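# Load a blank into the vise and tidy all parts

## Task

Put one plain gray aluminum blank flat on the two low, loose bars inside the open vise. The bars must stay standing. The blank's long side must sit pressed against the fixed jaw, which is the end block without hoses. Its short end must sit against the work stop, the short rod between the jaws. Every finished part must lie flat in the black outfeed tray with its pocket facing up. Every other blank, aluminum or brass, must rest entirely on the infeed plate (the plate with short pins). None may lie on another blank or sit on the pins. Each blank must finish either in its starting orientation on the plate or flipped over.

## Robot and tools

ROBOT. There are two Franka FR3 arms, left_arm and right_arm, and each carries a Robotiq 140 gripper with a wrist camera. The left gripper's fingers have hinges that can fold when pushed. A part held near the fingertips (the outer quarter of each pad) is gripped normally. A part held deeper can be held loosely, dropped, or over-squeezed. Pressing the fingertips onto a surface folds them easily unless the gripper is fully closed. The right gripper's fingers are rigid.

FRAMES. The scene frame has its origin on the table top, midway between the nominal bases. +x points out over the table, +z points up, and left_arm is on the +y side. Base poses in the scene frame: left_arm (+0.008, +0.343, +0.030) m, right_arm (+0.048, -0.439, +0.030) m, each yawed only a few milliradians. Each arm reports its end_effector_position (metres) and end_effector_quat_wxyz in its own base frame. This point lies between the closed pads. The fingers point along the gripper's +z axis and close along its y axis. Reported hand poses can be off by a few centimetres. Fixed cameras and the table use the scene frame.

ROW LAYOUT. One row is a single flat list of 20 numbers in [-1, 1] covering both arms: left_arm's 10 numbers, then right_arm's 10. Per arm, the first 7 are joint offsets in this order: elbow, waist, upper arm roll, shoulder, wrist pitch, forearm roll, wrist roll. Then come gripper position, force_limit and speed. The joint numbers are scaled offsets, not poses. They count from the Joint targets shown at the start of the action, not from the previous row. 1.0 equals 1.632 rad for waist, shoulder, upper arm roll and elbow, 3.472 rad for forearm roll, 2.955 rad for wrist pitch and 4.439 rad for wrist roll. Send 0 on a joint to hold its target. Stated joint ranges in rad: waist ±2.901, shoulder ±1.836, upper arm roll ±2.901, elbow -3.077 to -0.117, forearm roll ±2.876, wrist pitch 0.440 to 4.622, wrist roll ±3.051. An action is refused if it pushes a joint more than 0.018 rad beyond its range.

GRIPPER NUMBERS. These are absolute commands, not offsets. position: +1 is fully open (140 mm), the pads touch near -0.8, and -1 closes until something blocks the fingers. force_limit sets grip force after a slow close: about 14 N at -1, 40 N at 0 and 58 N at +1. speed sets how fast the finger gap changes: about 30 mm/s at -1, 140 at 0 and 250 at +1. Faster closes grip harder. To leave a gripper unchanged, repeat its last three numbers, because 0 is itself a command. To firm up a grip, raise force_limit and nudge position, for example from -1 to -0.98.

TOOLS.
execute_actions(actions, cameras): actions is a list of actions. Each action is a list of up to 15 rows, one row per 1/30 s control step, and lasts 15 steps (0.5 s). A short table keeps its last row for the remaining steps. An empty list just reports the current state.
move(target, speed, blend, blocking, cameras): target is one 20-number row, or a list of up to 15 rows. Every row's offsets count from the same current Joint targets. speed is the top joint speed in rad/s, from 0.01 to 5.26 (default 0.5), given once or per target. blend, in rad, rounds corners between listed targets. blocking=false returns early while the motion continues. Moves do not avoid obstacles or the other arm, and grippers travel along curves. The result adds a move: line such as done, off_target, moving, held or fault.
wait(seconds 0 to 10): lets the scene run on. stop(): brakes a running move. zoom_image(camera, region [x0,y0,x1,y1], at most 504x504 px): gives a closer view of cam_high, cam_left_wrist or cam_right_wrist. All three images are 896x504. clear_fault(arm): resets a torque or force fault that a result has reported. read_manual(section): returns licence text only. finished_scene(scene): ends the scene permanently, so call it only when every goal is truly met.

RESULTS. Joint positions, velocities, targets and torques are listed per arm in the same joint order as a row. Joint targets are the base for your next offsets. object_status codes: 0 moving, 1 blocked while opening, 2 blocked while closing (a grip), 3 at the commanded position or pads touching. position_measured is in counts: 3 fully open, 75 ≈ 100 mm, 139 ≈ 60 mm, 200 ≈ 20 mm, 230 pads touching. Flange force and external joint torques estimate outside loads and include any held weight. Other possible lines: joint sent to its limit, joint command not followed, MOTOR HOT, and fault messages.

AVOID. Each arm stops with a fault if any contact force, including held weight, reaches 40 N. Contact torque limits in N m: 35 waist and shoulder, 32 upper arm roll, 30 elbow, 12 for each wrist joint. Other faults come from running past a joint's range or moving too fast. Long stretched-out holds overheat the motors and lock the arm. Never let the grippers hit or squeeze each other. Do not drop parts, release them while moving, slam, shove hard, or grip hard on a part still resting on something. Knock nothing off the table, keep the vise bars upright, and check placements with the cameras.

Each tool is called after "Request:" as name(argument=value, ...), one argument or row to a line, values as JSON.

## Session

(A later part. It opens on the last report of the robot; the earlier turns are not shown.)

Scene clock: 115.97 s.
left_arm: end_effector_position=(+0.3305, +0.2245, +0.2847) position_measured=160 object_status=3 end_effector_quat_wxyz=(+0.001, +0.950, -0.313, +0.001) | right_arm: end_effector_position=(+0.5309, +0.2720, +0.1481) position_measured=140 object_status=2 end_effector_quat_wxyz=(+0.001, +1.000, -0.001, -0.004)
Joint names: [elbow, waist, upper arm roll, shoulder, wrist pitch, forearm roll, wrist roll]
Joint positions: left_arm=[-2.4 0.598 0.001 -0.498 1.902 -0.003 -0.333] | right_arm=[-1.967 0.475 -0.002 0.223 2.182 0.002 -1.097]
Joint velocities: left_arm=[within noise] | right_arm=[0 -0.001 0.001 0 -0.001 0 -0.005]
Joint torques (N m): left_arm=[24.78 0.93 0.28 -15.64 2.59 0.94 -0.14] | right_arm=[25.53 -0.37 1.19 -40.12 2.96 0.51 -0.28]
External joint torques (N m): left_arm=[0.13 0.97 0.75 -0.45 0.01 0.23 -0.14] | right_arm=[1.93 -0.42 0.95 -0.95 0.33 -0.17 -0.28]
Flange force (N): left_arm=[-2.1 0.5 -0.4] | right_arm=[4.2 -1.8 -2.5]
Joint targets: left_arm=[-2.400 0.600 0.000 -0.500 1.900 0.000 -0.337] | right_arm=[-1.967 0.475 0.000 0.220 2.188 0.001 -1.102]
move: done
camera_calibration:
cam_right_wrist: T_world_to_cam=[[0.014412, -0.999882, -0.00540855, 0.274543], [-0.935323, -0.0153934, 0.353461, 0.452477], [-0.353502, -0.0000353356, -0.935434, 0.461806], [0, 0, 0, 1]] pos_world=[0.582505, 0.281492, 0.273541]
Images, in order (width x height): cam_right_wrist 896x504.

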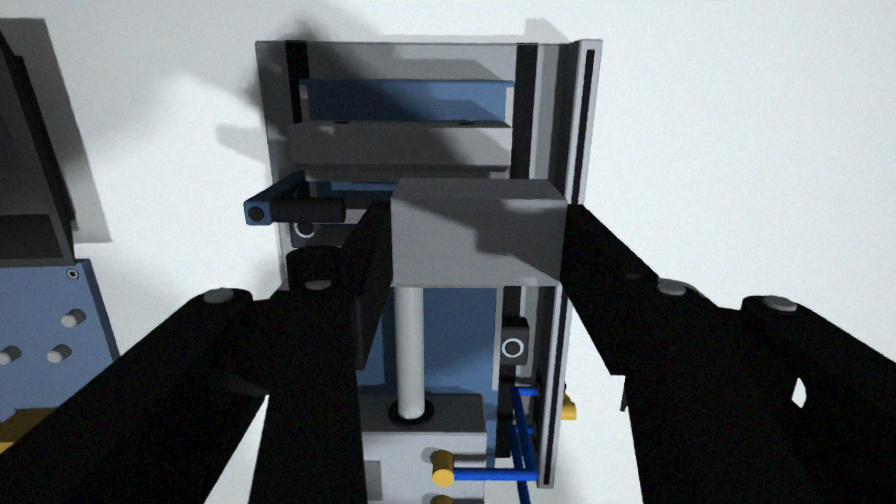

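Request:
move(
  target=[0,0,0,0,0,0,0,-0.25,-1,-1,-0.0161,0.0064,0,0.0191,0.0191,0,0.0024,-1,-0.5,-1],
  speed=0.1,
  cameras=["cam_right_wrist"],
)

Request:
zoom_image(
  camera="cam_right_wrist",
  region=[240, 80, 600, 300],
)

Scene clock: 141.57 s.
left_arm: end_effector_position=(+0.3305, +0.2245, +0.2847) position_measured=160 object_status=3 end_effector_quat_wxyz=(+0.001, +0.950, -0.313, +0.001) | right_arm: end_effector_position=(+0.5277, +0.2765, +0.1239) position_measured=140 object_status=2 end_effector_quat_wxyz=(+0.001, +1.000, +0.002, -0.004)
Joint names: [elbow, waist, upper arm roll, shoulder, wrist pitch, forearm roll, wrist roll]
Joint positions: left_arm=[-2.4 0.598 0.001 -0.498 1.902 -0.003 -0.333] | right_arm=[-1.994 0.484 -0.002 0.252 2.238 0.002 -1.095]
Joint velocities: left_arm=[within noise] | right_arm=[-0.001 0 -0.001 0.001 0.004 0 0.002]
Joint torques (N m): left_arm=[24.82 0.88 0.25 -15.61 2.61 0.95 -0.2] | right_arm=[25.19 0.02 1.17 -39.97 2.97 0.5 0.11]
External joint torques (N m): left_arm=[0.07 0.85 0.64 -0.31 0.02 0.23 -0.2] | right_arm=[2.05 0.07 0.99 -0.35 0.34 -0.15 0.11]
Flange force (N): left_arm=[-1.6 0.3 -0.2] | right_arm=[5.6 -3.9 -1.5]
Joint targets: left_arm=[-2.400 0.600 0.000 -0.500 1.900 0.000 -0.337] | right_arm=[-1.994 0.486 0.000 0.251 2.245 0.001 -1.091]
move: done
camera_calibration:
cam_right_wrist: T_world_to_cam=[[0.0219728, -0.999744, -0.00542442, 0.274926], [-0.935266, -0.0224723, 0.353232, 0.460072], [-0.353263, -0.00268824, -0.93552, 0.438645], [0, 0, 0, 1]] pos_world=[0.579206, 0.286373, 0.24934]
Images, in order (width x height): cam_right_wrist 896x504.

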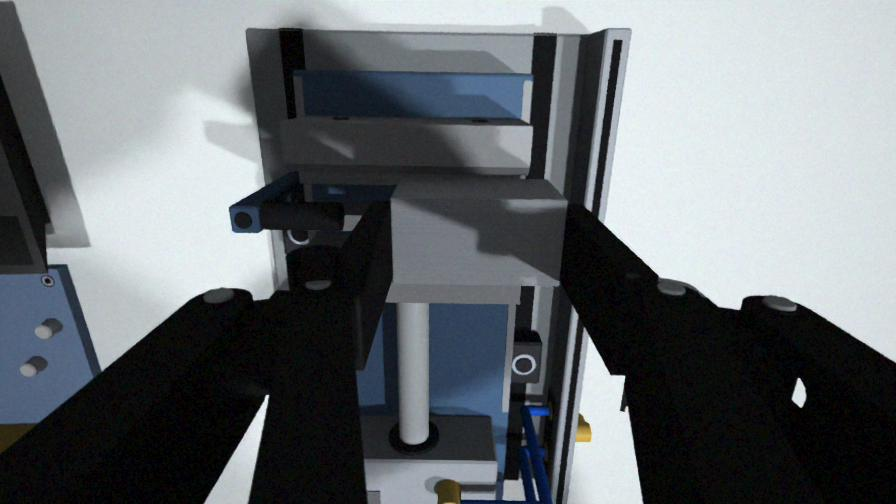

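Scaled by 1.400 from the camera's 896x504 image, which has a finer 1280x720 frame.

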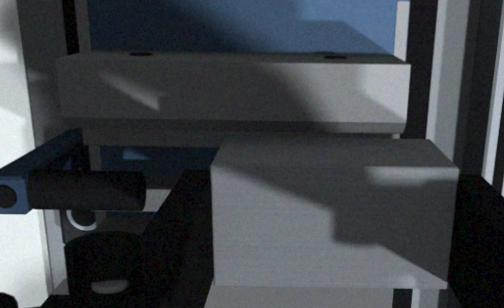

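Request:
move(
  target=[
    [0,0,0,0,0,0,0,-0.25,-1,-1,0.0059,-0.0017,0,0.0039,-0.0012,0,-0.0006,-1,-0.5,-1],
    [0,0,0,0,0,0,0,-0.25,-1,-1,0.0002,-0.0017,0,0.0138,0.0075,0,-0.0006,-1,-0.5,-1],
  ],
  speed=0.02,
  cameras=["cam_right_wrist"],
)

Scene clock: 151.57 s.
left_arm: end_effector_position=(+0.3305, +0.2245, +0.2847) position_measured=160 object_status=3 end_effector_quat_wxyz=(+0.001, +0.950, -0.313, +0.001) | right_arm: end_effector_position=(+0.5298, +0.2776, +0.1197) position_measured=140 object_status=2 end_effector_quat_wxyz=(+0.001, +1.000, +0.002, -0.003)
Joint names: [elbow, waist, upper arm roll, shoulder, wrist pitch, forearm roll, wrist roll]
Joint positions: left_arm=[-2.4 0.598 0.001 -0.498 1.902 -0.003 -0.333] | right_arm=[-1.989 0.484 -0.002 0.263 2.246 0.002 -1.094]
Joint velocities: within noise
Joint torques (N m): left_arm=[24.85 0.9 0.28 -15.59 2.6 0.93 -0.19] | right_arm=[22.43 -0.51 1.19 -32.92 5.04 0.48 -0.07]
External joint torques (N m): left_arm=[0.17 0.91 0.72 -0.37 0.02 0.22 -0.19] | right_arm=[-0.69 -0.52 0.95 7.03 2.4 -0.17 -0.07]
Flange force (N): left_arm=[-1.8 0.2 -0.5] | right_arm=[12.1 -6.1 15.6]
Joint targets: left_arm=[-2.400 0.600 0.000 -0.500 1.900 0.000 -0.337] | right_arm=[-1.993 0.483 0.000 0.273 2.267 0.001 -1.094]
move: off_target (right_arm); right_arm: the wrist pitch is farthest, 0.021 rad from its target
camera_calibration:
cam_right_wrist: T_world_to_cam=[[0.02143, -0.999754, -0.00573889, 0.276258], [-0.935546, -0.0220772, 0.352514, 0.463679], [-0.352554, -0.00218537, -0.935789, 0.434934], [0, 0, 0, 1]] pos_world=[0.581211, 0.287377, 0.245139]
Images, in order (width x height): cam_right_wrist 896x504.

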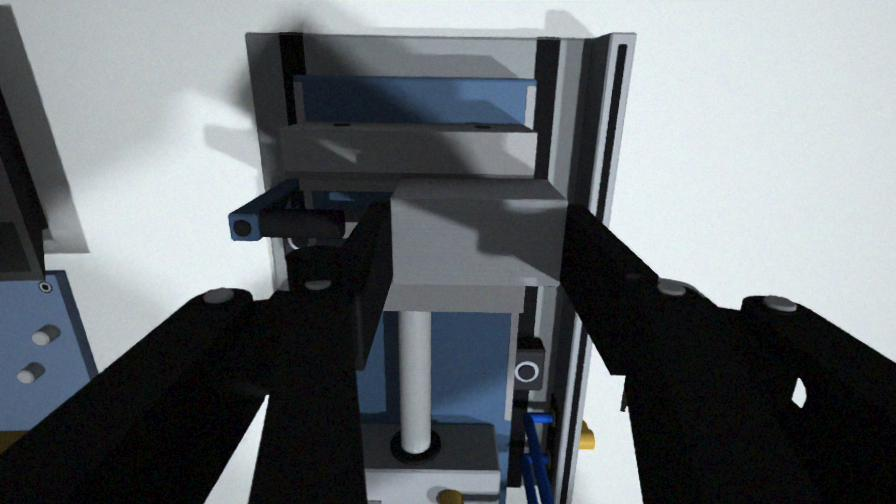

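Request:
move(
  target=[
    [0,0,0,0,0,0,0,-0.25,-1,-1,0.0094,-0.0009,0,-0.0074,-0.0093,0,0,-1,-0.5,-1],
    [0,0,0,0,0,0,0,-0.25,-1,-1,0.0054,-0.0009,0,-0.0005,-0.0032,0,0,-1,-0.5,-1],
  ],
  speed=0.04,
  cameras=["cam_right_wrist"],
)

Scene clock: 169.03 s.
left_arm: end_effector_position=(+0.3304, +0.2245, +0.2847) position_measured=160 object_status=3 end_effector_quat_wxyz=(+0.001, +0.950, -0.313, +0.001) | right_arm: end_effector_position=(+0.5316, +0.2783, +0.1217) position_measured=140 object_status=2 end_effector_quat_wxyz=(+0.000, +1.000, +0.002, -0.002)
Joint names: [elbow, waist, upper arm roll, shoulder, wrist pitch, forearm roll, wrist roll]
Joint positions: left_arm=[-2.4 0.598 0.001 -0.498 1.902 -0.003 -0.333] | right_arm=[-1.983 0.483 -0.002 0.264 2.243 0.002 -1.094]
Joint velocities: within noise
Joint torques (N m): left_arm=[24.88 0.88 0.28 -15.55 2.61 0.94 -0.21] | right_arm=[23.6 -1.04 0.98 -34.65 4.18 0.49 -0.05]
External joint torques (N m): left_arm=[0.23 0.95 0.78 -0.37 0.03 0.24 -0.21] | right_arm=[0.51 -0.86 0.9 5.28 1.55 -0.15 -0.05]
Flange force (N): left_arm=[-1.8 0.0 -0.6] | right_arm=[13.2 -6.3 10.2]
Joint targets: left_arm=[-2.400 0.600 0.000 -0.500 1.900 0.000 -0.337] | right_arm=[-1.985 0.481 0.000 0.273 2.257 0.001 -1.094]
move: off_target (right_arm); right_arm: the wrist pitch is farthest, 0.015 rad from its target
camera_calibration:
cam_right_wrist: T_world_to_cam=[[0.0209944, -0.999756, -0.00691372, 0.277389], [-0.936301, -0.0220858, 0.350504, 0.465404], [-0.350571, -0.000885317, -0.936536, 0.43612], [0, 0, 0, 1]] pos_world=[0.582825, 0.287986, 0.247233]
Images, in order (width x height): cam_right_wrist 896x504.

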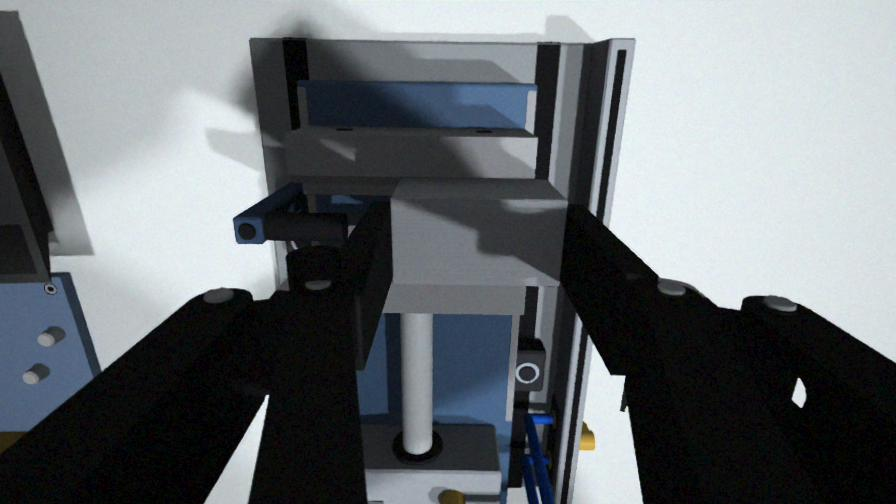

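Request:
move(
  target=[
    [0,0,0,0,0,0,0,-0.25,-1,-1,0.0195,0,0,-0.0262,-0.0249,0,0,-1,-0.5,-1],
    [0,0,0,0,0,0,0,-0.25,-1,-1,-0.0904,0.0279,0,-0.1064,-0.0085,0,0.0099,-1,-0.5,-1],
  ],
  speed=0.3,
  cameras=["cam_right_wrist"],
)

Request:
zoom_image(
  camera="cam_right_wrist",
  region=[240, 0, 600, 200],
)

Scene clock: 176.33 s.
left_arm: end_effector_position=(+0.3304, +0.2245, +0.2847) position_measured=160 object_status=3 end_effector_quat_wxyz=(+0.001, +0.950, -0.313, +0.001) | right_arm: end_effector_position=(+0.4788, +0.2774, +0.1485) position_measured=140 object_status=2 end_effector_quat_wxyz=(+0.001, +1.000, +0.004, -0.004)
Joint names: [elbow, waist, upper arm roll, shoulder, wrist pitch, forearm roll, wrist roll]
Joint positions: left_arm=[-2.4 0.598 0.001 -0.498 1.902 -0.003 -0.333] | right_arm=[-2.132 0.525 -0.001 0.102 2.226 0.002 -1.055]
Joint velocities: left_arm=[within noise] | right_arm=[0 0.001 0 0.001 0.001 0 0.005]
Joint torques (N m): left_arm=[24.87 0.87 0.33 -15.66 2.62 0.94 -0.17] | right_arm=[25 0.02 0.8 -35.78 2.95 0.49 0.09]
External joint torques (N m): left_arm=[0.19 0.81 0.68 -0.48 0.03 0.22 -0.17] | right_arm=[1.71 0.09 0.77 -0.93 0.31 -0.16 0.09]
Flange force (N): left_arm=[-1.8 0.5 -0.5] | right_arm=[2.5 -2.5 -2.3]
Joint targets: left_arm=[-2.400 0.600 0.000 -0.500 1.900 0.000 -0.337] | right_arm=[-2.132 0.527 0.000 0.099 2.232 0.001 -1.050]
move: done
camera_calibration:
cam_right_wrist: T_world_to_cam=[[0.0243139, -0.99969, -0.00544085, 0.275975], [-0.935145, -0.0246675, 0.353404, 0.406191], [-0.353429, -0.00350464, -0.935455, 0.444692], [0, 0, 0, 1]] pos_world=[0.530304, 0.287468, 0.273941]
Images, in order (width x height): cam_right_wrist 896x504.

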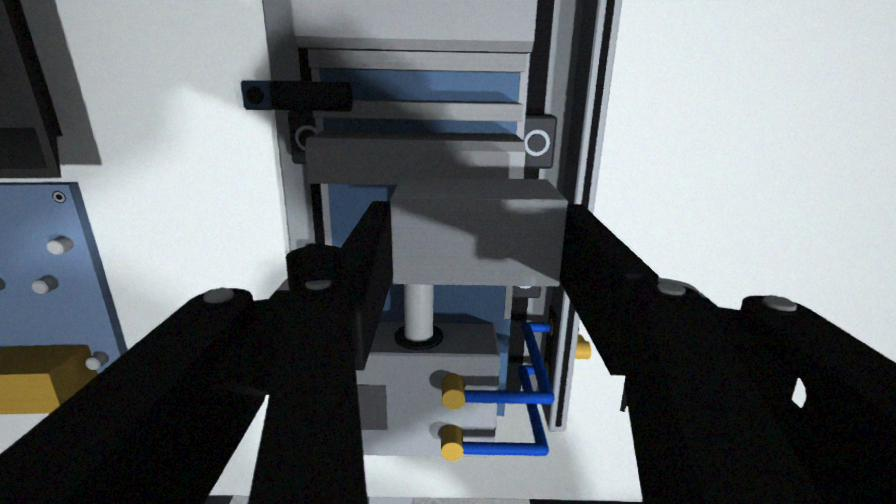

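Scaled by 1.400 from the camera's 896x504 image, which has a finer 1280x720 frame.

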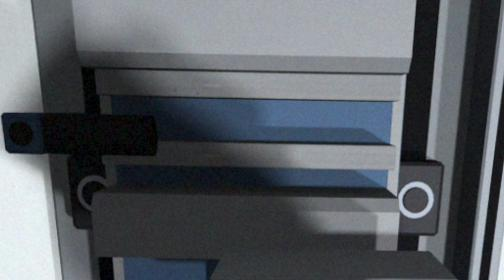

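Request:
move(
  target=[
    [0,0,0,0,0,0,0,-0.25,-1,-1,0.0807,-0.0245,0,0.0903,0.0049,0,-0.009,-1,-0.5,-1],
    [0,0,0,0,0,0,0,-0.25,-1,-1,0.0749,-0.0245,0,0.1002,0.0136,0,-0.009,-1,-0.5,-1],
  ],
  speed=[0.2,0.02],
  cameras=["cam_right_wrist"],
)

Scene clock: 183.67 s.
left_arm: end_effector_position=(+0.3304, +0.2244, +0.2846) position_measured=160 object_status=3 end_effector_quat_wxyz=(+0.001, +0.950, -0.313, +0.001) | right_arm: end_effector_position=(+0.5250, +0.2786, +0.1129) position_measured=140 object_status=2 end_effector_quat_wxyz=(+0.001, +1.000, +0.001, -0.003)
Joint names: [elbow, waist, upper arm roll, shoulder, wrist pitch, forearm roll, wrist roll]
Joint positions: left_arm=[-2.4 0.598 0.001 -0.498 1.902 -0.003 -0.333] | right_arm=[-2.009 0.488 -0.001 0.263 2.266 0.002 -1.086]
Joint velocities: left_arm=[within noise] | right_arm=[-0.001 0.001 -0.001 0 0.006 0 -0.001]
Joint torques (N m): left_arm=[24.85 0.86 0.27 -15.59 2.6 0.94 -0.2] | right_arm=[24.66 -0.74 1.01 -39.61 3.02 0.47 -0.26]
External joint torques (N m): left_arm=[0.16 0.88 0.73 -0.35 0.02 0.23 -0.2] | right_arm=[1.79 -0.69 0.83 0.07 0.39 -0.16 -0.26]
Flange force (N): left_arm=[-1.7 0.2 -0.4] | right_arm=[6.3 -2.5 -0.5]
Joint targets: left_arm=[-2.400 0.600 0.000 -0.500 1.900 0.000 -0.337] | right_arm=[-2.010 0.487 0.000 0.262 2.272 0.001 -1.090]
move: done
camera_calibration:
cam_right_wrist: T_world_to_cam=[[0.0183539, -0.999814, -0.00598941, 0.278981], [-0.93564, -0.019287, 0.352429, 0.460875], [-0.352479, -0.000864497, -0.935819, 0.426464], [0, 0, 0, 1]] pos_world=[0.576412, 0.288186, 0.238338]
Images, in order (width x height): cam_right_wrist 896x504.

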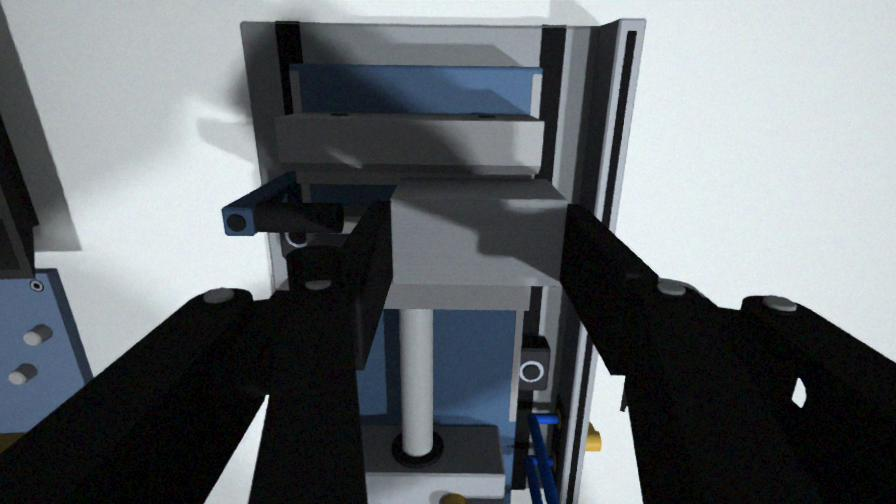

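Request:
move(
  target=[0,0,0,0,0,0,0,-0.25,-1,-1,-0.0037,0,0,0.0064,0.0056,0,0,-1,-0.5,-1],
  speed=0.03,
  cameras=[],
)

Request:
move(
  target=[0,0,0,0,0,0,0,-0.25,-1,-1,0.0071,-0.0016,0,0.0046,-0.0014,0,0,-1,-0.5,-1],
  speed=0.03,
  cameras=[],
)

Scene clock: 187.57 s.
left_arm: end_effector_position=(+0.3304, +0.2244, +0.2846) position_measured=160 object_status=3 end_effector_quat_wxyz=(+0.001, +0.950, -0.313, +0.001) | right_arm: end_effector_position=(+0.5252, +0.2787, +0.1063) position_measured=140 object_status=2 end_effector_quat_wxyz=(+0.001, +1.000, +0.001, -0.003)
Joint names: [elbow, waist, upper arm roll, shoulder, wrist pitch, forearm roll, wrist roll]
Joint positions: left_arm=[-2.4 0.598 0.001 -0.498 1.902 -0.003 -0.333] | right_arm=[-2.015 0.488 -0.001 0.272 2.282 0.002 -1.087]
Joint velocities: left_arm=[within noise] | right_arm=[0 0.001 0.001 0.001 0.005 -0.001 0]
Joint torques (N m): left_arm=[24.86 0.91 0.31 -15.54 2.62 0.94 -0.17] | right_arm=[24.26 -0.66 1.01 -39.19 3.08 0.48 -0.21]
External joint torques (N m): left_arm=[0.15 0.9 0.71 -0.3 0.03 0.23 -0.17] | right_arm=[1.51 -0.46 0.94 0.68 0.45 -0.14 -0.21]
Flange force (N): left_arm=[-1.7 0.0 -0.4] | right_arm=[6.5 -3.1 0.9]
Joint targets: left_arm=[-2.400 0.600 0.000 -0.500 1.900 0.000 -0.337] | right_arm=[-2.016 0.487 0.000 0.273 2.289 0.001 -1.090]
move: done
No camera images: "cameras" was empty.

Scene clock: 188.27 s.
left_arm: end_effector_position=(+0.3304, +0.2244, +0.2846) position_measured=160 object_status=3 end_effector_quat_wxyz=(+0.001, +0.950, -0.313, +0.001) | right_arm: end_effector_position=(+0.5280, +0.2789, +0.1062) position_measured=140 object_status=2 end_effector_quat_wxyz=(+0.000, +1.000, +0.000, -0.002)
Joint names: [elbow, waist, upper arm roll, shoulder, wrist pitch, forearm roll, wrist roll]
Joint positions: left_arm=[-2.4 0.598 0.001 -0.498 1.902 -0.003 -0.333] | right_arm=[-2.007 0.486 -0.001 0.278 2.282 0.002 -1.087]
Joint velocities: within noise
Joint torques (N m): left_arm=[24.9 0.87 0.32 -15.55 2.61 0.94 -0.2] | right_arm=[25.32 -1.2 0.61 -38.15 3.26 0.46 -0.18]
External joint torques (N m): left_arm=[0.19 0.89 0.77 -0.33 0.03 0.23 -0.2] | right_arm=[2.61 -1.1 0.45 1.84 0.64 -0.16 -0.18]
Flange force (N): left_arm=[-1.7 0.0 -0.5] | right_arm=[13.4 -5.6 2.2]
Joint targets: left_arm=[-2.400 0.600 0.000 -0.500 1.900 0.000 -0.337] | right_arm=[-2.004 0.484 0.000 0.280 2.285 0.001 -1.090]
move: done
No camera images: "cameras" was empty.

Request:
move(
  target=[0,0,0,0,0,0,0,-0.25,-1,-1,-0.0026,0.0004,0,0.0001,0.0015,0,0,-1,-0.5,-1],
  speed=0.03,
  cameras=[],
)

Request:
move(
  target=[0,0,0,0,0,0,0,-0.25,-1,-1,-0.0005,0,0,0.0009,0.0007,0,0,-1,-0.5,-1],
  speed=0.03,
  cameras=["cam_right_wrist"],
)

Scene clock: 191.83 s.
left_arm: end_effector_position=(+0.3304, +0.2244, +0.2846) position_measured=160 object_status=3 end_effector_quat_wxyz=(+0.001, +0.950, -0.313, +0.001) | right_arm: end_effector_position=(+0.5280, +0.2789, +0.1062) position_measured=140 object_status=2 end_effector_quat_wxyz=(+0.000, +1.000, +0.000, -0.002)
Joint names: [elbow, waist, upper arm roll, shoulder, wrist pitch, forearm roll, wrist roll]
Joint positions: left_arm=[-2.4 0.598 0.001 -0.498 1.902 -0.003 -0.334] | right_arm=[-2.007 0.486 -0.001 0.278 2.282 0.002 -1.087]
Joint velocities: within noise
Joint torques (N m): left_arm=[24.82 0.92 0.32 -15.6 2.63 0.94 -0.2] | right_arm=[23.92 -0.8 0.63 -37.63 3.25 0.45 -0.2]
External joint torques (N m): left_arm=[0.23 0.88 0.7 -0.49 0.06 0.23 -0.2] | right_arm=[1.06 -0.73 0.44 2.59 0.59 -0.17 -0.2]
Flange force (N): left_arm=[-1.8 0.4 -0.6] | right_arm=[9.6 -4.0 4.3]
Joint targets: left_arm=[-2.400 0.600 0.000 -0.500 1.900 0.000 -0.337] | right_arm=[-2.009 0.485 0.000 0.281 2.289 0.001 -1.090]
move: done
No camera images: "cameras" was empty.

Scene clock: 192.53 s.
left_arm: end_effector_position=(+0.3304, +0.2244, +0.2846) position_measured=160 object_status=3 end_effector_quat_wxyz=(+0.001, +0.950, -0.313, +0.001) | right_arm: end_effector_position=(+0.5281, +0.2789, +0.1062) position_measured=140 object_status=2 end_effector_quat_wxyz=(+0.000, +1.000, +0.000, -0.002)
Joint names: [elbow, waist, upper arm roll, shoulder, wrist pitch, forearm roll, wrist roll]
Joint positions: left_arm=[-2.4 0.598 0.001 -0.498 1.902 -0.003 -0.334] | right_arm=[-2.007 0.486 -0.001 0.278 2.282 0.002 -1.087]
Joint velocities: within noise
Joint torques (N m): left_arm=[24.83 0.92 0.31 -15.51 2.61 0.95 -0.18] | right_arm=[23.42 -0.79 0.67 -36.82 3.51 0.48 -0.22]
External joint torques (N m): left_arm=[0.11 0.83 0.64 -0.26 0.02 0.24 -0.18] | right_arm=[0.72 -0.73 0.48 3.12 0.89 -0.14 -0.22]
Flange force (N): left_arm=[-1.5 0.0 -0.3] | right_arm=[9.4 -3.9 6.0]
Joint targets: left_arm=[-2.400 0.600 0.000 -0.500 1.900 0.000 -0.337] | right_arm=[-2.009 0.485 0.000 0.282 2.291 0.001 -1.090]
move: done
camera_calibration:
cam_right_wrist: T_world_to_cam=[[0.0176677, -0.999817, -0.00728095, 0.279801], [-0.936586, -0.0190985, 0.349916, 0.466791], [-0.349992, 0.000637025, -0.936753, 0.419676], [0, 0, 0, 1]] pos_world=[0.57913, 0.288397, 0.231832]
Images, in order (width x height): cam_right_wrist 896x504.

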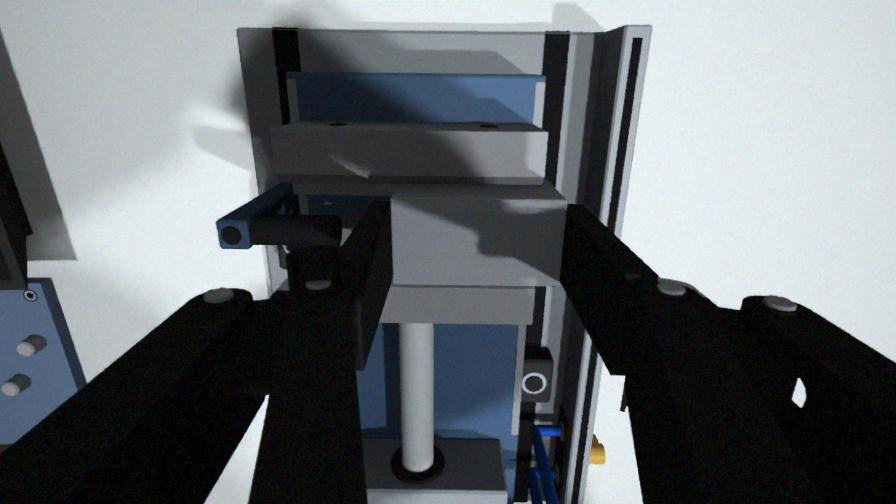

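Request:
move(
  target=[
    [0,0,0,0,0,0,0,-0.25,-1,-1,0,0,0,-0.0011,-0.0009,0,0,-1,-0.5,-1],
    [0,0,0,0,0,0,0,-0.25,-1,-1,0,0,0,-0.0010,-0.0008,0,0,0.03,-0.5,-1],
    [0,0,0,0,0,0,0,-0.25,-1,-1,0.0277,0,0,-0.0356,-0.0353,0,0,0.03,-0.5,-1],
  ],
  speed=0.15,
  cameras=["cam_right_wrist"],
)

Scene clock: 202.27 s.
left_arm: end_effector_position=(+0.3304, +0.2244, +0.2846) position_measured=160 object_status=3 end_effector_quat_wxyz=(+0.001, +0.950, -0.313, +0.001) | right_arm: end_effector_position=(+0.5307, +0.2804, +0.1490) position_measured=126 object_status=3 end_effector_quat_wxyz=(-0.001, +1.000, +0.000, +0.001)
Joint names: [elbow, waist, upper arm roll, shoulder, wrist pitch, forearm roll, wrist roll]
Joint positions: left_arm=[-2.4 0.598 0.001 -0.498 1.902 -0.003 -0.334] | right_arm=[-1.965 0.486 -0.001 0.224 2.192 0.002 -1.087]
Joint velocities: left_arm=[within noise] | right_arm=[0.001 0.001 -0.001 0 -0.004 -0.001 0]
Joint torques (N m): left_arm=[24.87 0.89 0.3 -15.58 2.62 0.94 -0.18] | right_arm=[25.05 -0.73 0.96 -38.64 2.45 0.52 -0.2]
External joint torques (N m): left_arm=[0.18 0.85 0.67 -0.32 0.04 0.22 -0.18] | right_arm=[1.48 -0.51 0.96 0.46 -0.2 -0.16 -0.2]
Flange force (N): left_arm=[-1.6 0.0 -0.4] | right_arm=[6.7 -3.2 -1.4]
Joint targets: left_arm=[-2.400 0.600 0.000 -0.500 1.900 0.000 -0.337] | right_arm=[-1.964 0.485 0.000 0.224 2.187 0.001 -1.090]
move: done
camera_calibration:
cam_right_wrist: T_world_to_cam=[[0.0179213, -0.999788, -0.0101342, 0.281826], [-0.938398, -0.0203175, 0.344957, 0.456411], [-0.34509, 0.00332781, -0.938564, 0.45762], [0, 0, 0, 1]] pos_world=[0.581165, 0.289517, 0.274919]
Images, in order (width x height): cam_right_wrist 896x504.

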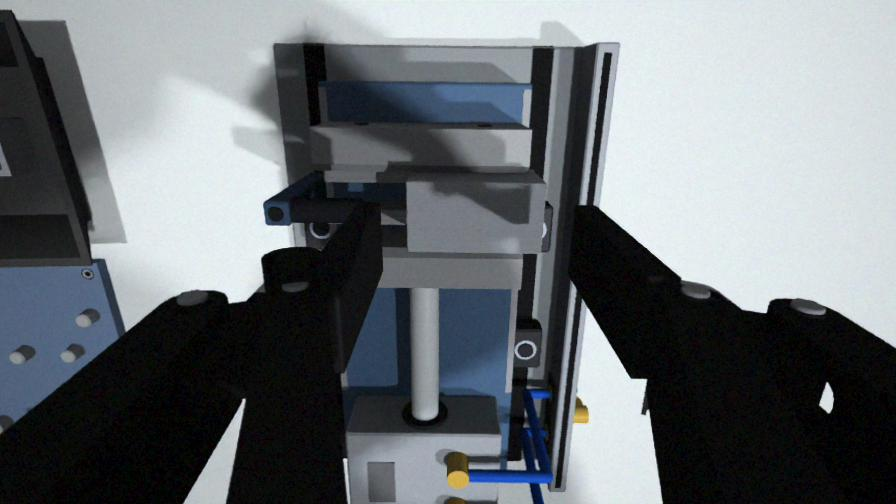

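Request:
move(
  target=[
    [0,0,0,0,0,0,0,-0.25,-1,-1,-0.0574,-0.0497,0,-0.0422,0.0087,0,-0.0187,-1,-1,-0.5],
    [0,0,0,0,0,0,0,-0.25,-1,-1,-0.0817,-0.0497,0,-0.0029,0.0439,0,-0.0187,-1,-1,-0.5],
  ],
  speed=0.2,
  cameras=["cam_right_wrist"],
)

Scene clock: 206.53 s.
left_arm: end_effector_position=(+0.3304, +0.2244, +0.2846) position_measured=160 object_status=3 end_effector_quat_wxyz=(+0.001, +0.950, -0.313, +0.001) | right_arm: end_effector_position=(+0.5278, +0.2260, +0.1051) position_measured=232 object_status=3 end_effector_quat_wxyz=(+0.000, +1.000, +0.000, -0.002)
Joint names: [elbow, waist, upper arm roll, shoulder, wrist pitch, forearm roll, wrist roll]
Joint positions: left_arm=[-2.4 0.598 0.001 -0.498 1.902 -0.003 -0.334] | right_arm=[-2.096 0.405 -0.001 0.219 2.311 0.002 -1.169]
Joint velocities: left_arm=[within noise] | right_arm=[0.002 -0.001 0.001 0 0.004 0 -0.004]
Joint torques (N m): left_arm=[24.85 0.85 0.32 -15.52 2.62 0.92 -0.22] | right_arm=[23.87 -0.53 0.94 -37.21 2.87 0.46 -0.27]
External joint torques (N m): left_arm=[0.19 0.88 0.78 -0.36 0.05 0.21 -0.22] | right_arm=[1.42 -0.43 0.83 0.6 0.24 -0.16 -0.27]
Flange force (N): left_arm=[-1.7 0.1 -0.4] | right_arm=[6.3 -2.3 0.5]
Joint targets: left_arm=[-2.400 0.600 0.000 -0.500 1.900 0.000 -0.337] | right_arm=[-2.097 0.404 0.000 0.219 2.317 0.001 -1.173]
move: done
camera_calibration:
cam_right_wrist: T_world_to_cam=[[0.0174407, -0.999821, -0.00731714, 0.226945], [-0.936369, -0.018899, 0.350509, 0.465791], [-0.350585, 0.000738419, -0.936531, 0.418819], [0, 0, 0, 1]] pos_world=[0.579026, 0.235398, 0.230633]
Images, in order (width x height): cam_right_wrist 896x504.

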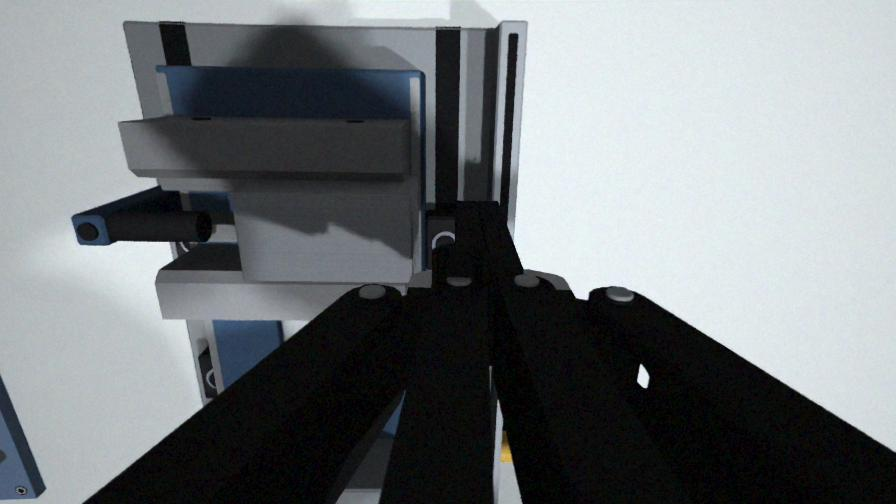

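Request:
move(
  target=[0,0,0,0,0,0,0,-0.25,-1,-1,0.019,0.0192,0,0.0132,-0.0033,0,0.0071,-1,-1,-0.5],
  speed=0.03,
  cameras=["cam_right_wrist"],
)

Request:
move(
  target=[0,0,0,0,0,0,0,-0.25,-1,-1,0.0019,0.0019,0,0.0013,-0.0003,0,0.0007,-1,-1,-0.5],
  speed=0.03,
  cameras=["cam_right_wrist"],
)

Request:
zoom_image(
  camera="cam_right_wrist",
  region=[100, 100, 550, 350],
)

Scene clock: 212.23 s.
left_arm: end_effector_position=(+0.3304, +0.2244, +0.2846) position_measured=160 object_status=3 end_effector_quat_wxyz=(+0.001, +0.950, -0.313, +0.001) | right_arm: end_effector_position=(+0.5300, +0.2446, +0.1054) position_measured=232 object_status=3 end_effector_quat_wxyz=(-0.001, +1.000, +0.003, +0.001)
Joint names: [elbow, waist, upper arm roll, shoulder, wrist pitch, forearm roll, wrist roll]
Joint positions: left_arm=[-2.4 0.598 0.001 -0.498 1.902 -0.003 -0.334] | right_arm=[-2.068 0.433 -0.001 0.239 2.31 0.002 -1.147]
Joint velocities: left_arm=[within noise] | right_arm=[-0.001 0 0.002 0.002 0 -0.001 0.006]
Joint torques (N m): left_arm=[24.82 0.88 0.29 -15.55 2.64 0.93 -0.18] | right_arm=[24.58 0.62 1.47 -37.26 2.49 0.5 0.09]
External joint torques (N m): left_arm=[0.09 0.95 0.79 -0.27 0.05 0.23 -0.18] | right_arm=[2.02 0.57 1.21 1.31 -0.16 -0.12 0.09]
Flange force (N): left_arm=[-1.9 0.0 -0.2] | right_arm=[9.8 -6.2 0.3]
Joint targets: left_arm=[-2.400 0.600 0.000 -0.500 1.900 0.000 -0.337] | right_arm=[-2.066 0.435 0.000 0.241 2.307 0.001 -1.141]
move: done
camera_calibration:
cam_right_wrist: T_world_to_cam=[[0.0234027, -0.999676, -0.00996344, 0.242643], [-0.938471, -0.0254026, 0.344423, 0.47144], [-0.344565, 0.00128996, -0.938762, 0.416799], [0, 0, 0, 1]] pos_world=[0.580369, 0.254002, 0.231318]
Images, in order (width x height): cam_right_wrist 896x504.

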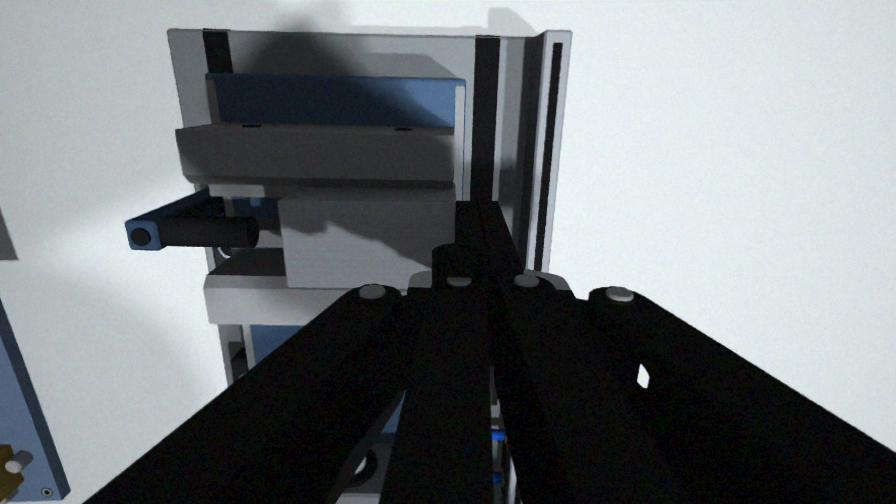

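Scene clock: 212.93 s.
left_arm: end_effector_position=(+0.3304, +0.2244, +0.2846) position_measured=160 object_status=3 end_effector_quat_wxyz=(+0.001, +0.950, -0.313, +0.001) | right_arm: end_effector_position=(+0.5300, +0.2465, +0.1054) position_measured=232 object_status=3 end_effector_quat_wxyz=(-0.001, +1.000, +0.002, +0.001)
Joint names: [elbow, waist, upper arm roll, shoulder, wrist pitch, forearm roll, wrist roll]
Joint positions: left_arm=[-2.4 0.598 0.001 -0.498 1.902 -0.003 -0.334] | right_arm=[-2.065 0.436 -0.001 0.241 2.309 0.002 -1.143]
Joint velocities: within noise
Joint torques (N m): left_arm=[24.84 0.89 0.28 -15.56 2.63 0.94 -0.19] | right_arm=[24.6 0.97 1.49 -37.59 2.58 0.51 0.03]
External joint torques (N m): left_arm=[0.13 0.88 0.69 -0.3 0.05 0.23 -0.19] | right_arm=[2.04 1.08 1.38 1.04 -0.07 -0.11 0.03]
Flange force (N): left_arm=[-1.7 0.1 -0.3] | right_arm=[8.9 -6.4 0.0]
Joint targets: left_arm=[-2.400 0.600 0.000 -0.500 1.900 0.000 -0.337] | right_arm=[-2.063 0.438 0.000 0.243 2.306 0.001 -1.138]
move: done
camera_calibration:
cam_right_wrist: T_world_to_cam=[[0.0222647, -0.999703, -0.00987775, 0.245092], [-0.938453, -0.024305, 0.344552, 0.471164], [-0.344689, 0.00159847, -0.938715, 0.41678], [0, 0, 0, 1]] pos_world=[0.580368, 0.255804, 0.231318]
Images, in order (width x height): cam_right_wrist 896x504.

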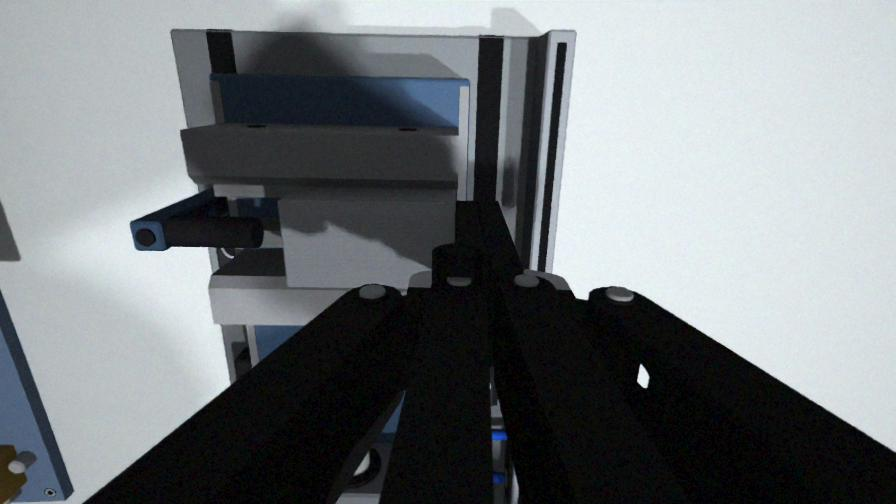

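Scaled by 1.120 from the camera's 896x504 image, which has a finer 1280x720 frame.

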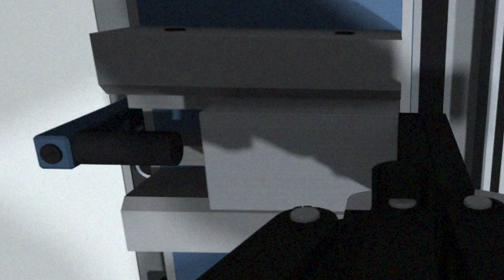

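Request:
move(
  target=[0,0,0,0,0,0,0,-0.25,-1,-1,0.0133,0.0132,0,0.0092,-0.0022,0,0.0049,-1,-1,-0.5],
  speed=0.03,
  cameras=[],
)

Request:
move(
  target=[0,0,0,0,0,0,0,-0.25,-1,-1,0.0019,0.0019,0,0.0013,-0.0003,0,0.0007,-1,-1,-0.5],
  speed=0.03,
  cameras=["cam_right_wrist"],
)

Scene clock: 218.60 s.
left_arm: end_effector_position=(+0.3304, +0.2244, +0.2846) position_measured=160 object_status=3 end_effector_quat_wxyz=(+0.001, +0.950, -0.313, +0.001) | right_arm: end_effector_position=(+0.5297, +0.2605, +0.1054) position_measured=232 object_status=3 end_effector_quat_wxyz=(-0.001, +1.000, +0.003, +0.001)
Joint names: [elbow, waist, upper arm roll, shoulder, wrist pitch, forearm roll, wrist roll]
Joint positions: left_arm=[-2.4 0.598 0.001 -0.498 1.902 -0.003 -0.334] | right_arm=[-2.044 0.457 -0.001 0.256 2.303 0.002 -1.122]
Joint velocities: left_arm=[within noise] | right_arm=[-0.001 0 0 -0.001 0 0.001 0.006]
Joint torques (N m): left_arm=[24.81 0.88 0.3 -15.56 2.63 0.94 -0.18] | right_arm=[24.63 0.6 1.58 -37.92 2.53 0.52 0.14]
External joint torques (N m): left_arm=[0.12 0.82 0.66 -0.34 0.06 0.22 -0.18] | right_arm=[2.1 0.46 1.21 1.15 -0.11 -0.1 0.14]
Flange force (N): left_arm=[-1.6 0.2 -0.3] | right_arm=[9.6 -6.3 0.1]
Joint targets: left_arm=[-2.400 0.600 0.000 -0.500 1.900 0.000 -0.337] | right_arm=[-2.042 0.460 0.000 0.258 2.299 0.001 -1.116]
move: done
No camera images: "cameras" was empty.

Scene clock: 219.30 s.
left_arm: end_effector_position=(+0.3304, +0.2244, +0.2846) position_measured=160 object_status=3 end_effector_quat_wxyz=(+0.001, +0.950, -0.313, +0.001) | right_arm: end_effector_position=(+0.5297, +0.2624, +0.1054) position_measured=232 object_status=3 end_effector_quat_wxyz=(-0.001, +1.000, +0.002, +0.001)
Joint names: [elbow, waist, upper arm roll, shoulder, wrist pitch, forearm roll, wrist roll]
Joint positions: left_arm=[-2.4 0.598 0.001 -0.498 1.902 -0.003 -0.334] | right_arm=[-2.041 0.46 -0.001 0.258 2.302 0.002 -1.118]
Joint velocities: within noise
Joint torques (N m): left_arm=[24.87 0.84 0.29 -15.57 2.64 0.94 -0.22] | right_arm=[24.62 0.68 1.51 -37.92 2.49 0.51 0.03]
External joint torques (N m): left_arm=[0.16 0.83 0.7 -0.33 0.05 0.23 -0.22] | right_arm=[2.03 0.7 1.29 1.33 -0.16 -0.11 0.03]
Flange force (N): left_arm=[-1.6 0.1 -0.4] | right_arm=[9.8 -6.6 0.3]
Joint targets: left_arm=[-2.400 0.600 0.000 -0.500 1.900 0.000 -0.337] | right_arm=[-2.039 0.463 0.000 0.260 2.299 0.001 -1.113]
move: done
camera_calibration:
cam_right_wrist: T_world_to_cam=[[0.0222963, -0.999701, -0.0100874, 0.261027], [-0.938638, -0.024406, 0.344041, 0.471432], [-0.344184, 0.0017976, -0.938901, 0.416312], [0, 0, 0, 1]] pos_world=[0.579971, 0.271706, 0.231317]
Images, in order (width x height): cam_right_wrist 896x504.

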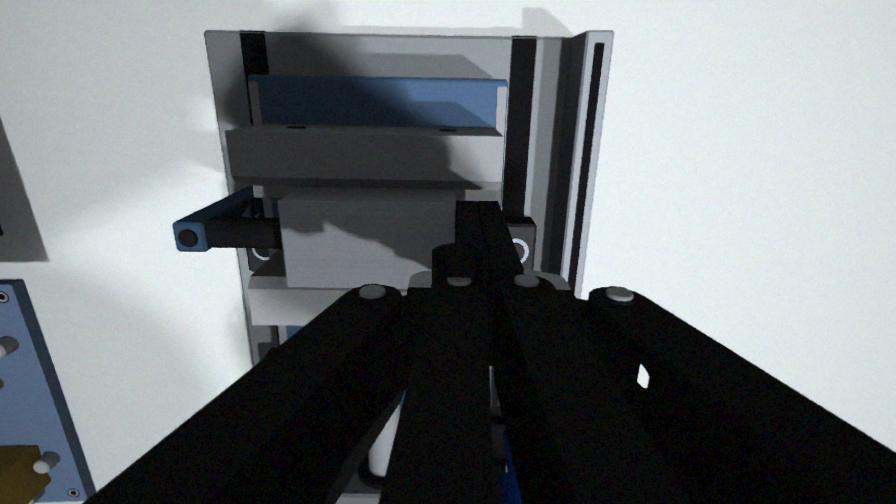

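Request:
move(
  target=[0,0,0,0,0,0,0,-0.25,-1,-1,0.0019,0.0019,0,0.0013,-0.0003,0,0.0007,-1,-1,-0.5],
  speed=0.03,
  cameras=[],
)

Request:
move(
  target=[0,0,0,0,0,0,0,-0.25,-1,-1,0.0019,0.0019,0,0.0013,-0.0003,0,0.0007,-1,-1,-0.5],
  speed=0.03,
  cameras=["cam_right_wrist"],
)

Scene clock: 222.10 s.
left_arm: end_effector_position=(+0.3304, +0.2244, +0.2846) position_measured=160 object_status=3 end_effector_quat_wxyz=(+0.001, +0.950, -0.313, +0.001) | right_arm: end_effector_position=(+0.5296, +0.2644, +0.1054) position_measured=232 object_status=3 end_effector_quat_wxyz=(-0.001, +1.000, +0.002, +0.001)
Joint names: [elbow, waist, upper arm roll, shoulder, wrist pitch, forearm roll, wrist roll]
Joint positions: left_arm=[-2.4 0.598 0.001 -0.498 1.902 -0.003 -0.334] | right_arm=[-2.037 0.464 -0.001 0.26 2.301 0.002 -1.114]
Joint velocities: within noise
Joint torques (N m): left_arm=[24.87 0.89 0.28 -15.55 2.63 0.93 -0.19] | right_arm=[24.5 0.62 1.54 -38.11 2.47 0.54 0.09]
External joint torques (N m): left_arm=[0.19 0.93 0.76 -0.25 0.06 0.23 -0.19] | right_arm=[1.94 0.81 1.47 1.21 -0.16 -0.07 0.09]
Flange force (N): left_arm=[-1.7 -0.3 -0.4] | right_arm=[9.1 -6.6 0.1]
Joint targets: left_arm=[-2.400 0.600 0.000 -0.500 1.900 0.000 -0.337] | right_arm=[-2.035 0.466 0.000 0.262 2.298 0.001 -1.110]
move: done
No camera images: "cameras" was empty.

Scene clock: 222.80 s.
left_arm: end_effector_position=(+0.3304, +0.2244, +0.2846) position_measured=160 object_status=3 end_effector_quat_wxyz=(+0.001, +0.950, -0.313, +0.001) | right_arm: end_effector_position=(+0.5296, +0.2658, +0.1054) position_measured=232 object_status=3 end_effector_quat_wxyz=(-0.001, +1.000, +0.002, +0.001)
Joint names: [elbow, waist, upper arm roll, shoulder, wrist pitch, forearm roll, wrist roll]
Joint positions: left_arm=[-2.4 0.598 0.001 -0.498 1.902 -0.003 -0.334] | right_arm=[-2.034 0.466 -0.001 0.262 2.3 0.002 -1.112]
Joint velocities: within noise
Joint torques (N m): left_arm=[24.83 0.87 0.32 -15.51 2.63 0.94 -0.19] | right_arm=[24.78 1.32 2.07 -38.04 2.59 0.64 0.17]
External joint torques (N m): left_arm=[0.18 0.85 0.71 -0.35 0.05 0.23 -0.19] | right_arm=[2.05 1.16 1.68 1.47 -0.08 0.02 0.17]
Flange force (N): left_arm=[-1.7 0.1 -0.4] | right_arm=[9.7 -7.7 0.6]
Joint targets: left_arm=[-2.400 0.600 0.000 -0.500 1.900 0.000 -0.337] | right_arm=[-2.032 0.469 0.000 0.264 2.297 0.001 -1.107]
move: done
camera_calibration:
cam_right_wrist: T_world_to_cam=[[0.0217034, -0.999718, -0.00966855, 0.264676], [-0.938574, -0.0237055, 0.344263, 0.471232], [-0.344395, 0.00160296, -0.938823, 0.416464], [0, 0, 0, 1]] pos_world=[0.57997, 0.275104, 0.231318]
Images, in order (width x height): cam_right_wrist 896x504.

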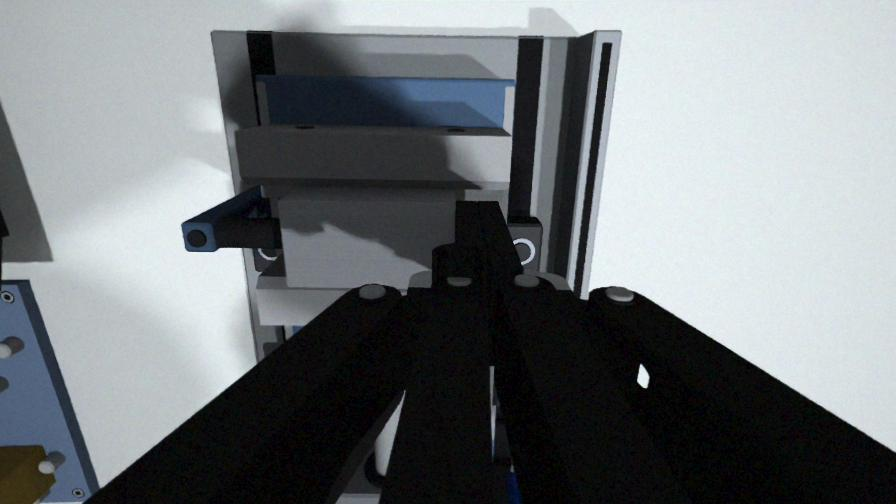

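Request:
move(
  target=[0,0,0,0,0,0,0,-0.25,-1,-1,0.0019,0.0019,0,0.0013,-0.0003,0,0.0007,-1,-1,-0.5],
  speed=0.03,
  cameras=[],
)

Request:
move(
  target=[0,0,0,0,0,0,0,-0.25,-1,-1,0.001,0.001,0,0.0007,-0.0002,0,0.0004,-1,-1,-0.5],
  speed=0.03,
  cameras=[],
)

Scene clock: 226.13 s.
left_arm: end_effector_position=(+0.3304, +0.2244, +0.2846) position_measured=160 object_status=3 end_effector_quat_wxyz=(+0.001, +0.950, -0.313, +0.001) | right_arm: end_effector_position=(+0.5296, +0.2658, +0.1054) position_measured=232 object_status=3 end_effector_quat_wxyz=(+0.000, +1.000, +0.001, +0.001)
Joint names: [elbow, waist, upper arm roll, shoulder, wrist pitch, forearm roll, wrist roll]
Joint positions: left_arm=[-2.4 0.598 0.001 -0.498 1.902 -0.003 -0.334] | right_arm=[-2.032 0.467 -0.002 0.264 2.297 0 -1.109]
Joint velocities: within noise
Joint torques (N m): left_arm=[24.86 0.88 0.31 -15.56 2.64 0.93 -0.18] | right_arm=[24.82 2.15 2.8 -37.87 2.9 0.95 0.28]
External joint torques (N m): left_arm=[0.12 0.85 0.7 -0.26 0.05 0.22 -0.18] | right_arm=[2.15 2.14 2.57 1.63 0.25 0.32 0.28]
Flange force (N): left_arm=[-1.6 0.0 -0.2] | right_arm=[9.3 -9.5 1.5]
Joint targets: left_arm=[-2.400 0.600 0.000 -0.500 1.900 0.000 -0.337] | right_arm=[-2.029 0.472 0.000 0.266 2.296 0.001 -1.104]
move: done
No camera images: "cameras" was empty.

Scene clock: 226.83 s.
left_arm: end_effector_position=(+0.3304, +0.2244, +0.2846) position_measured=160 object_status=3 end_effector_quat_wxyz=(+0.001, +0.950, -0.313, +0.001) | right_arm: end_effector_position=(+0.5296, +0.2659, +0.1054) position_measured=232 object_status=3 end_effector_quat_wxyz=(+0.000, +1.000, +0.001, +0.000)
Joint names: [elbow, waist, upper arm roll, shoulder, wrist pitch, forearm roll, wrist roll]
Joint positions: left_arm=[-2.4 0.598 0.001 -0.498 1.902 -0.003 -0.334] | right_arm=[-2.03 0.469 -0.003 0.265 2.295 0 -1.107]
Joint velocities: within noise
Joint torques (N m): left_arm=[24.83 0.85 0.29 -15.49 2.63 0.93 -0.16] | right_arm=[24.99 2.56 3.19 -37.51 3.06 1.1 0.23]
External joint torques (N m): left_arm=[0.19 0.87 0.74 -0.31 0.06 0.22 -0.16] | right_arm=[2.37 2.6 3 1.93 0.42 0.48 0.23]
Flange force (N): left_arm=[-1.7 -0.1 -0.4] | right_arm=[10.2 -10.7 2.2]
Joint targets: left_arm=[-2.400 0.600 0.000 -0.500 1.900 0.000 -0.337] | right_arm=[-2.028 0.474 0.000 0.267 2.295 0.001 -1.102]
move: done
No camera images: "cameras" was empty.

Request:
move(
  target=[
    [0,0,0,0,0,0,0,-0.25,-1,-1,-0.0143,-0.0144,0,-0.0099,0.0025,0,-0.0053,-1,-1,-0.5],
    [0,0,0,0,0,0,0,-0.25,-1,-1,0.01,-0.0144,0,-0.0492,-0.0326,0,-0.0053,-1,-1,-0.5],
    [0,0,0,0,0,0,0,-0.25,-1,-1,-0.0235,0.0497,0,-0.0723,-0.027,0,0.0181,-1,-1,-0.5],
    [0,0,0,0,0,0,0,-0.25,-1,-1,-0.0438,0.0497,0,-0.0415,0.0013,0,0.0181,-1,-1,-0.5],
  ],
  speed=[0.05,0.2,0.2,0.1],
  cameras=["cam_right_wrist"],
)

Request:
zoom_image(
  camera="cam_right_wrist",
  region=[200, 60, 600, 300],
)

Scene clock: 235.70 s.
left_arm: end_effector_position=(+0.3304, +0.2244, +0.2846) position_measured=160 object_status=3 end_effector_quat_wxyz=(+0.001, +0.950, -0.313, +0.001) | right_arm: end_effector_position=(+0.4867, +0.3014, +0.1146) position_measured=232 object_status=3 end_effector_quat_wxyz=(+0.001, +1.000, +0.005, -0.001)
Joint names: [elbow, waist, upper arm roll, shoulder, wrist pitch, forearm roll, wrist roll]
Joint positions: left_arm=[-2.4 0.598 0.001 -0.498 1.902 -0.003 -0.334] | right_arm=[-2.098 0.554 0.001 0.199 2.294 0 -1.026]
Joint velocities: left_arm=[within noise] | right_arm=[0.001 0 0 0 0.004 0 0.001]
Joint torques (N m): left_arm=[24.86 0.91 0.31 -15.49 2.64 0.95 -0.18] | right_arm=[23.75 -0.33 0.91 -36.63 2.86 0.65 0.09]
External joint torques (N m): left_arm=[0.15 0.95 0.78 -0.25 0.06 0.24 -0.18] | right_arm=[1.19 -0.27 0.77 0.61 0.24 0.04 0.09]
Flange force (N): left_arm=[-1.8 -0.2 -0.3] | right_arm=[4.8 -3.4 0.5]
Joint targets: left_arm=[-2.400 0.600 0.000 -0.500 1.900 0.000 -0.337] | right_arm=[-2.099 0.555 0.000 0.200 2.299 0.001 -1.022]
move: done
camera_calibration:
cam_right_wrist: T_world_to_cam=[[0.026852, -0.999621, -0.00601443, 0.298359], [-0.936901, -0.0272642, 0.34853, 0.428386], [-0.348562, -0.00372381, -0.937278, 0.413686], [0, 0, 0, 1]] pos_world=[0.537539, 0.311466, 0.240228]
Images, in order (width x height): cam_right_wrist 896x504.

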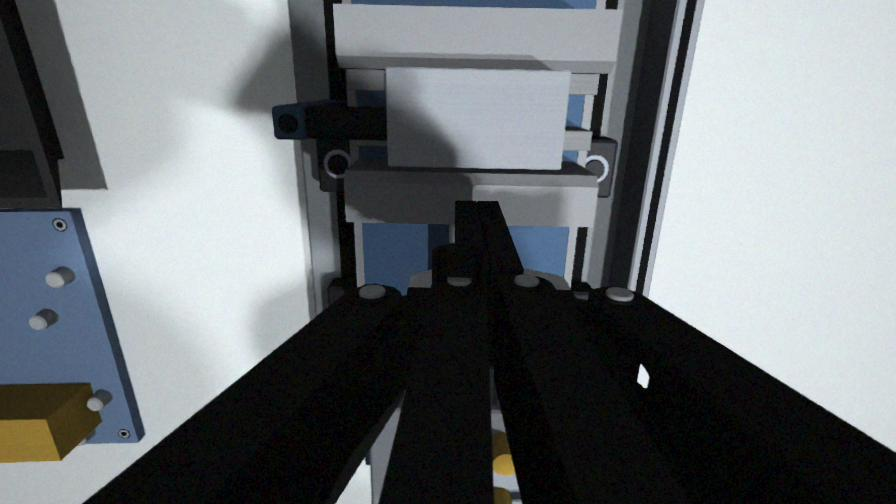

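Scaled by 1.260 from the camera's 896x504 image, which has a finer 1280x720 frame.

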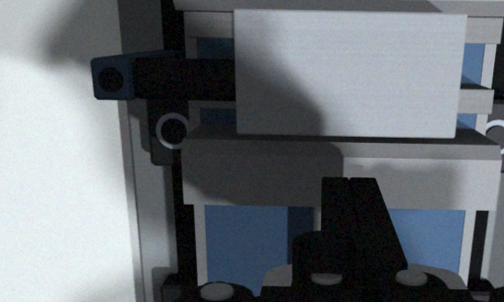

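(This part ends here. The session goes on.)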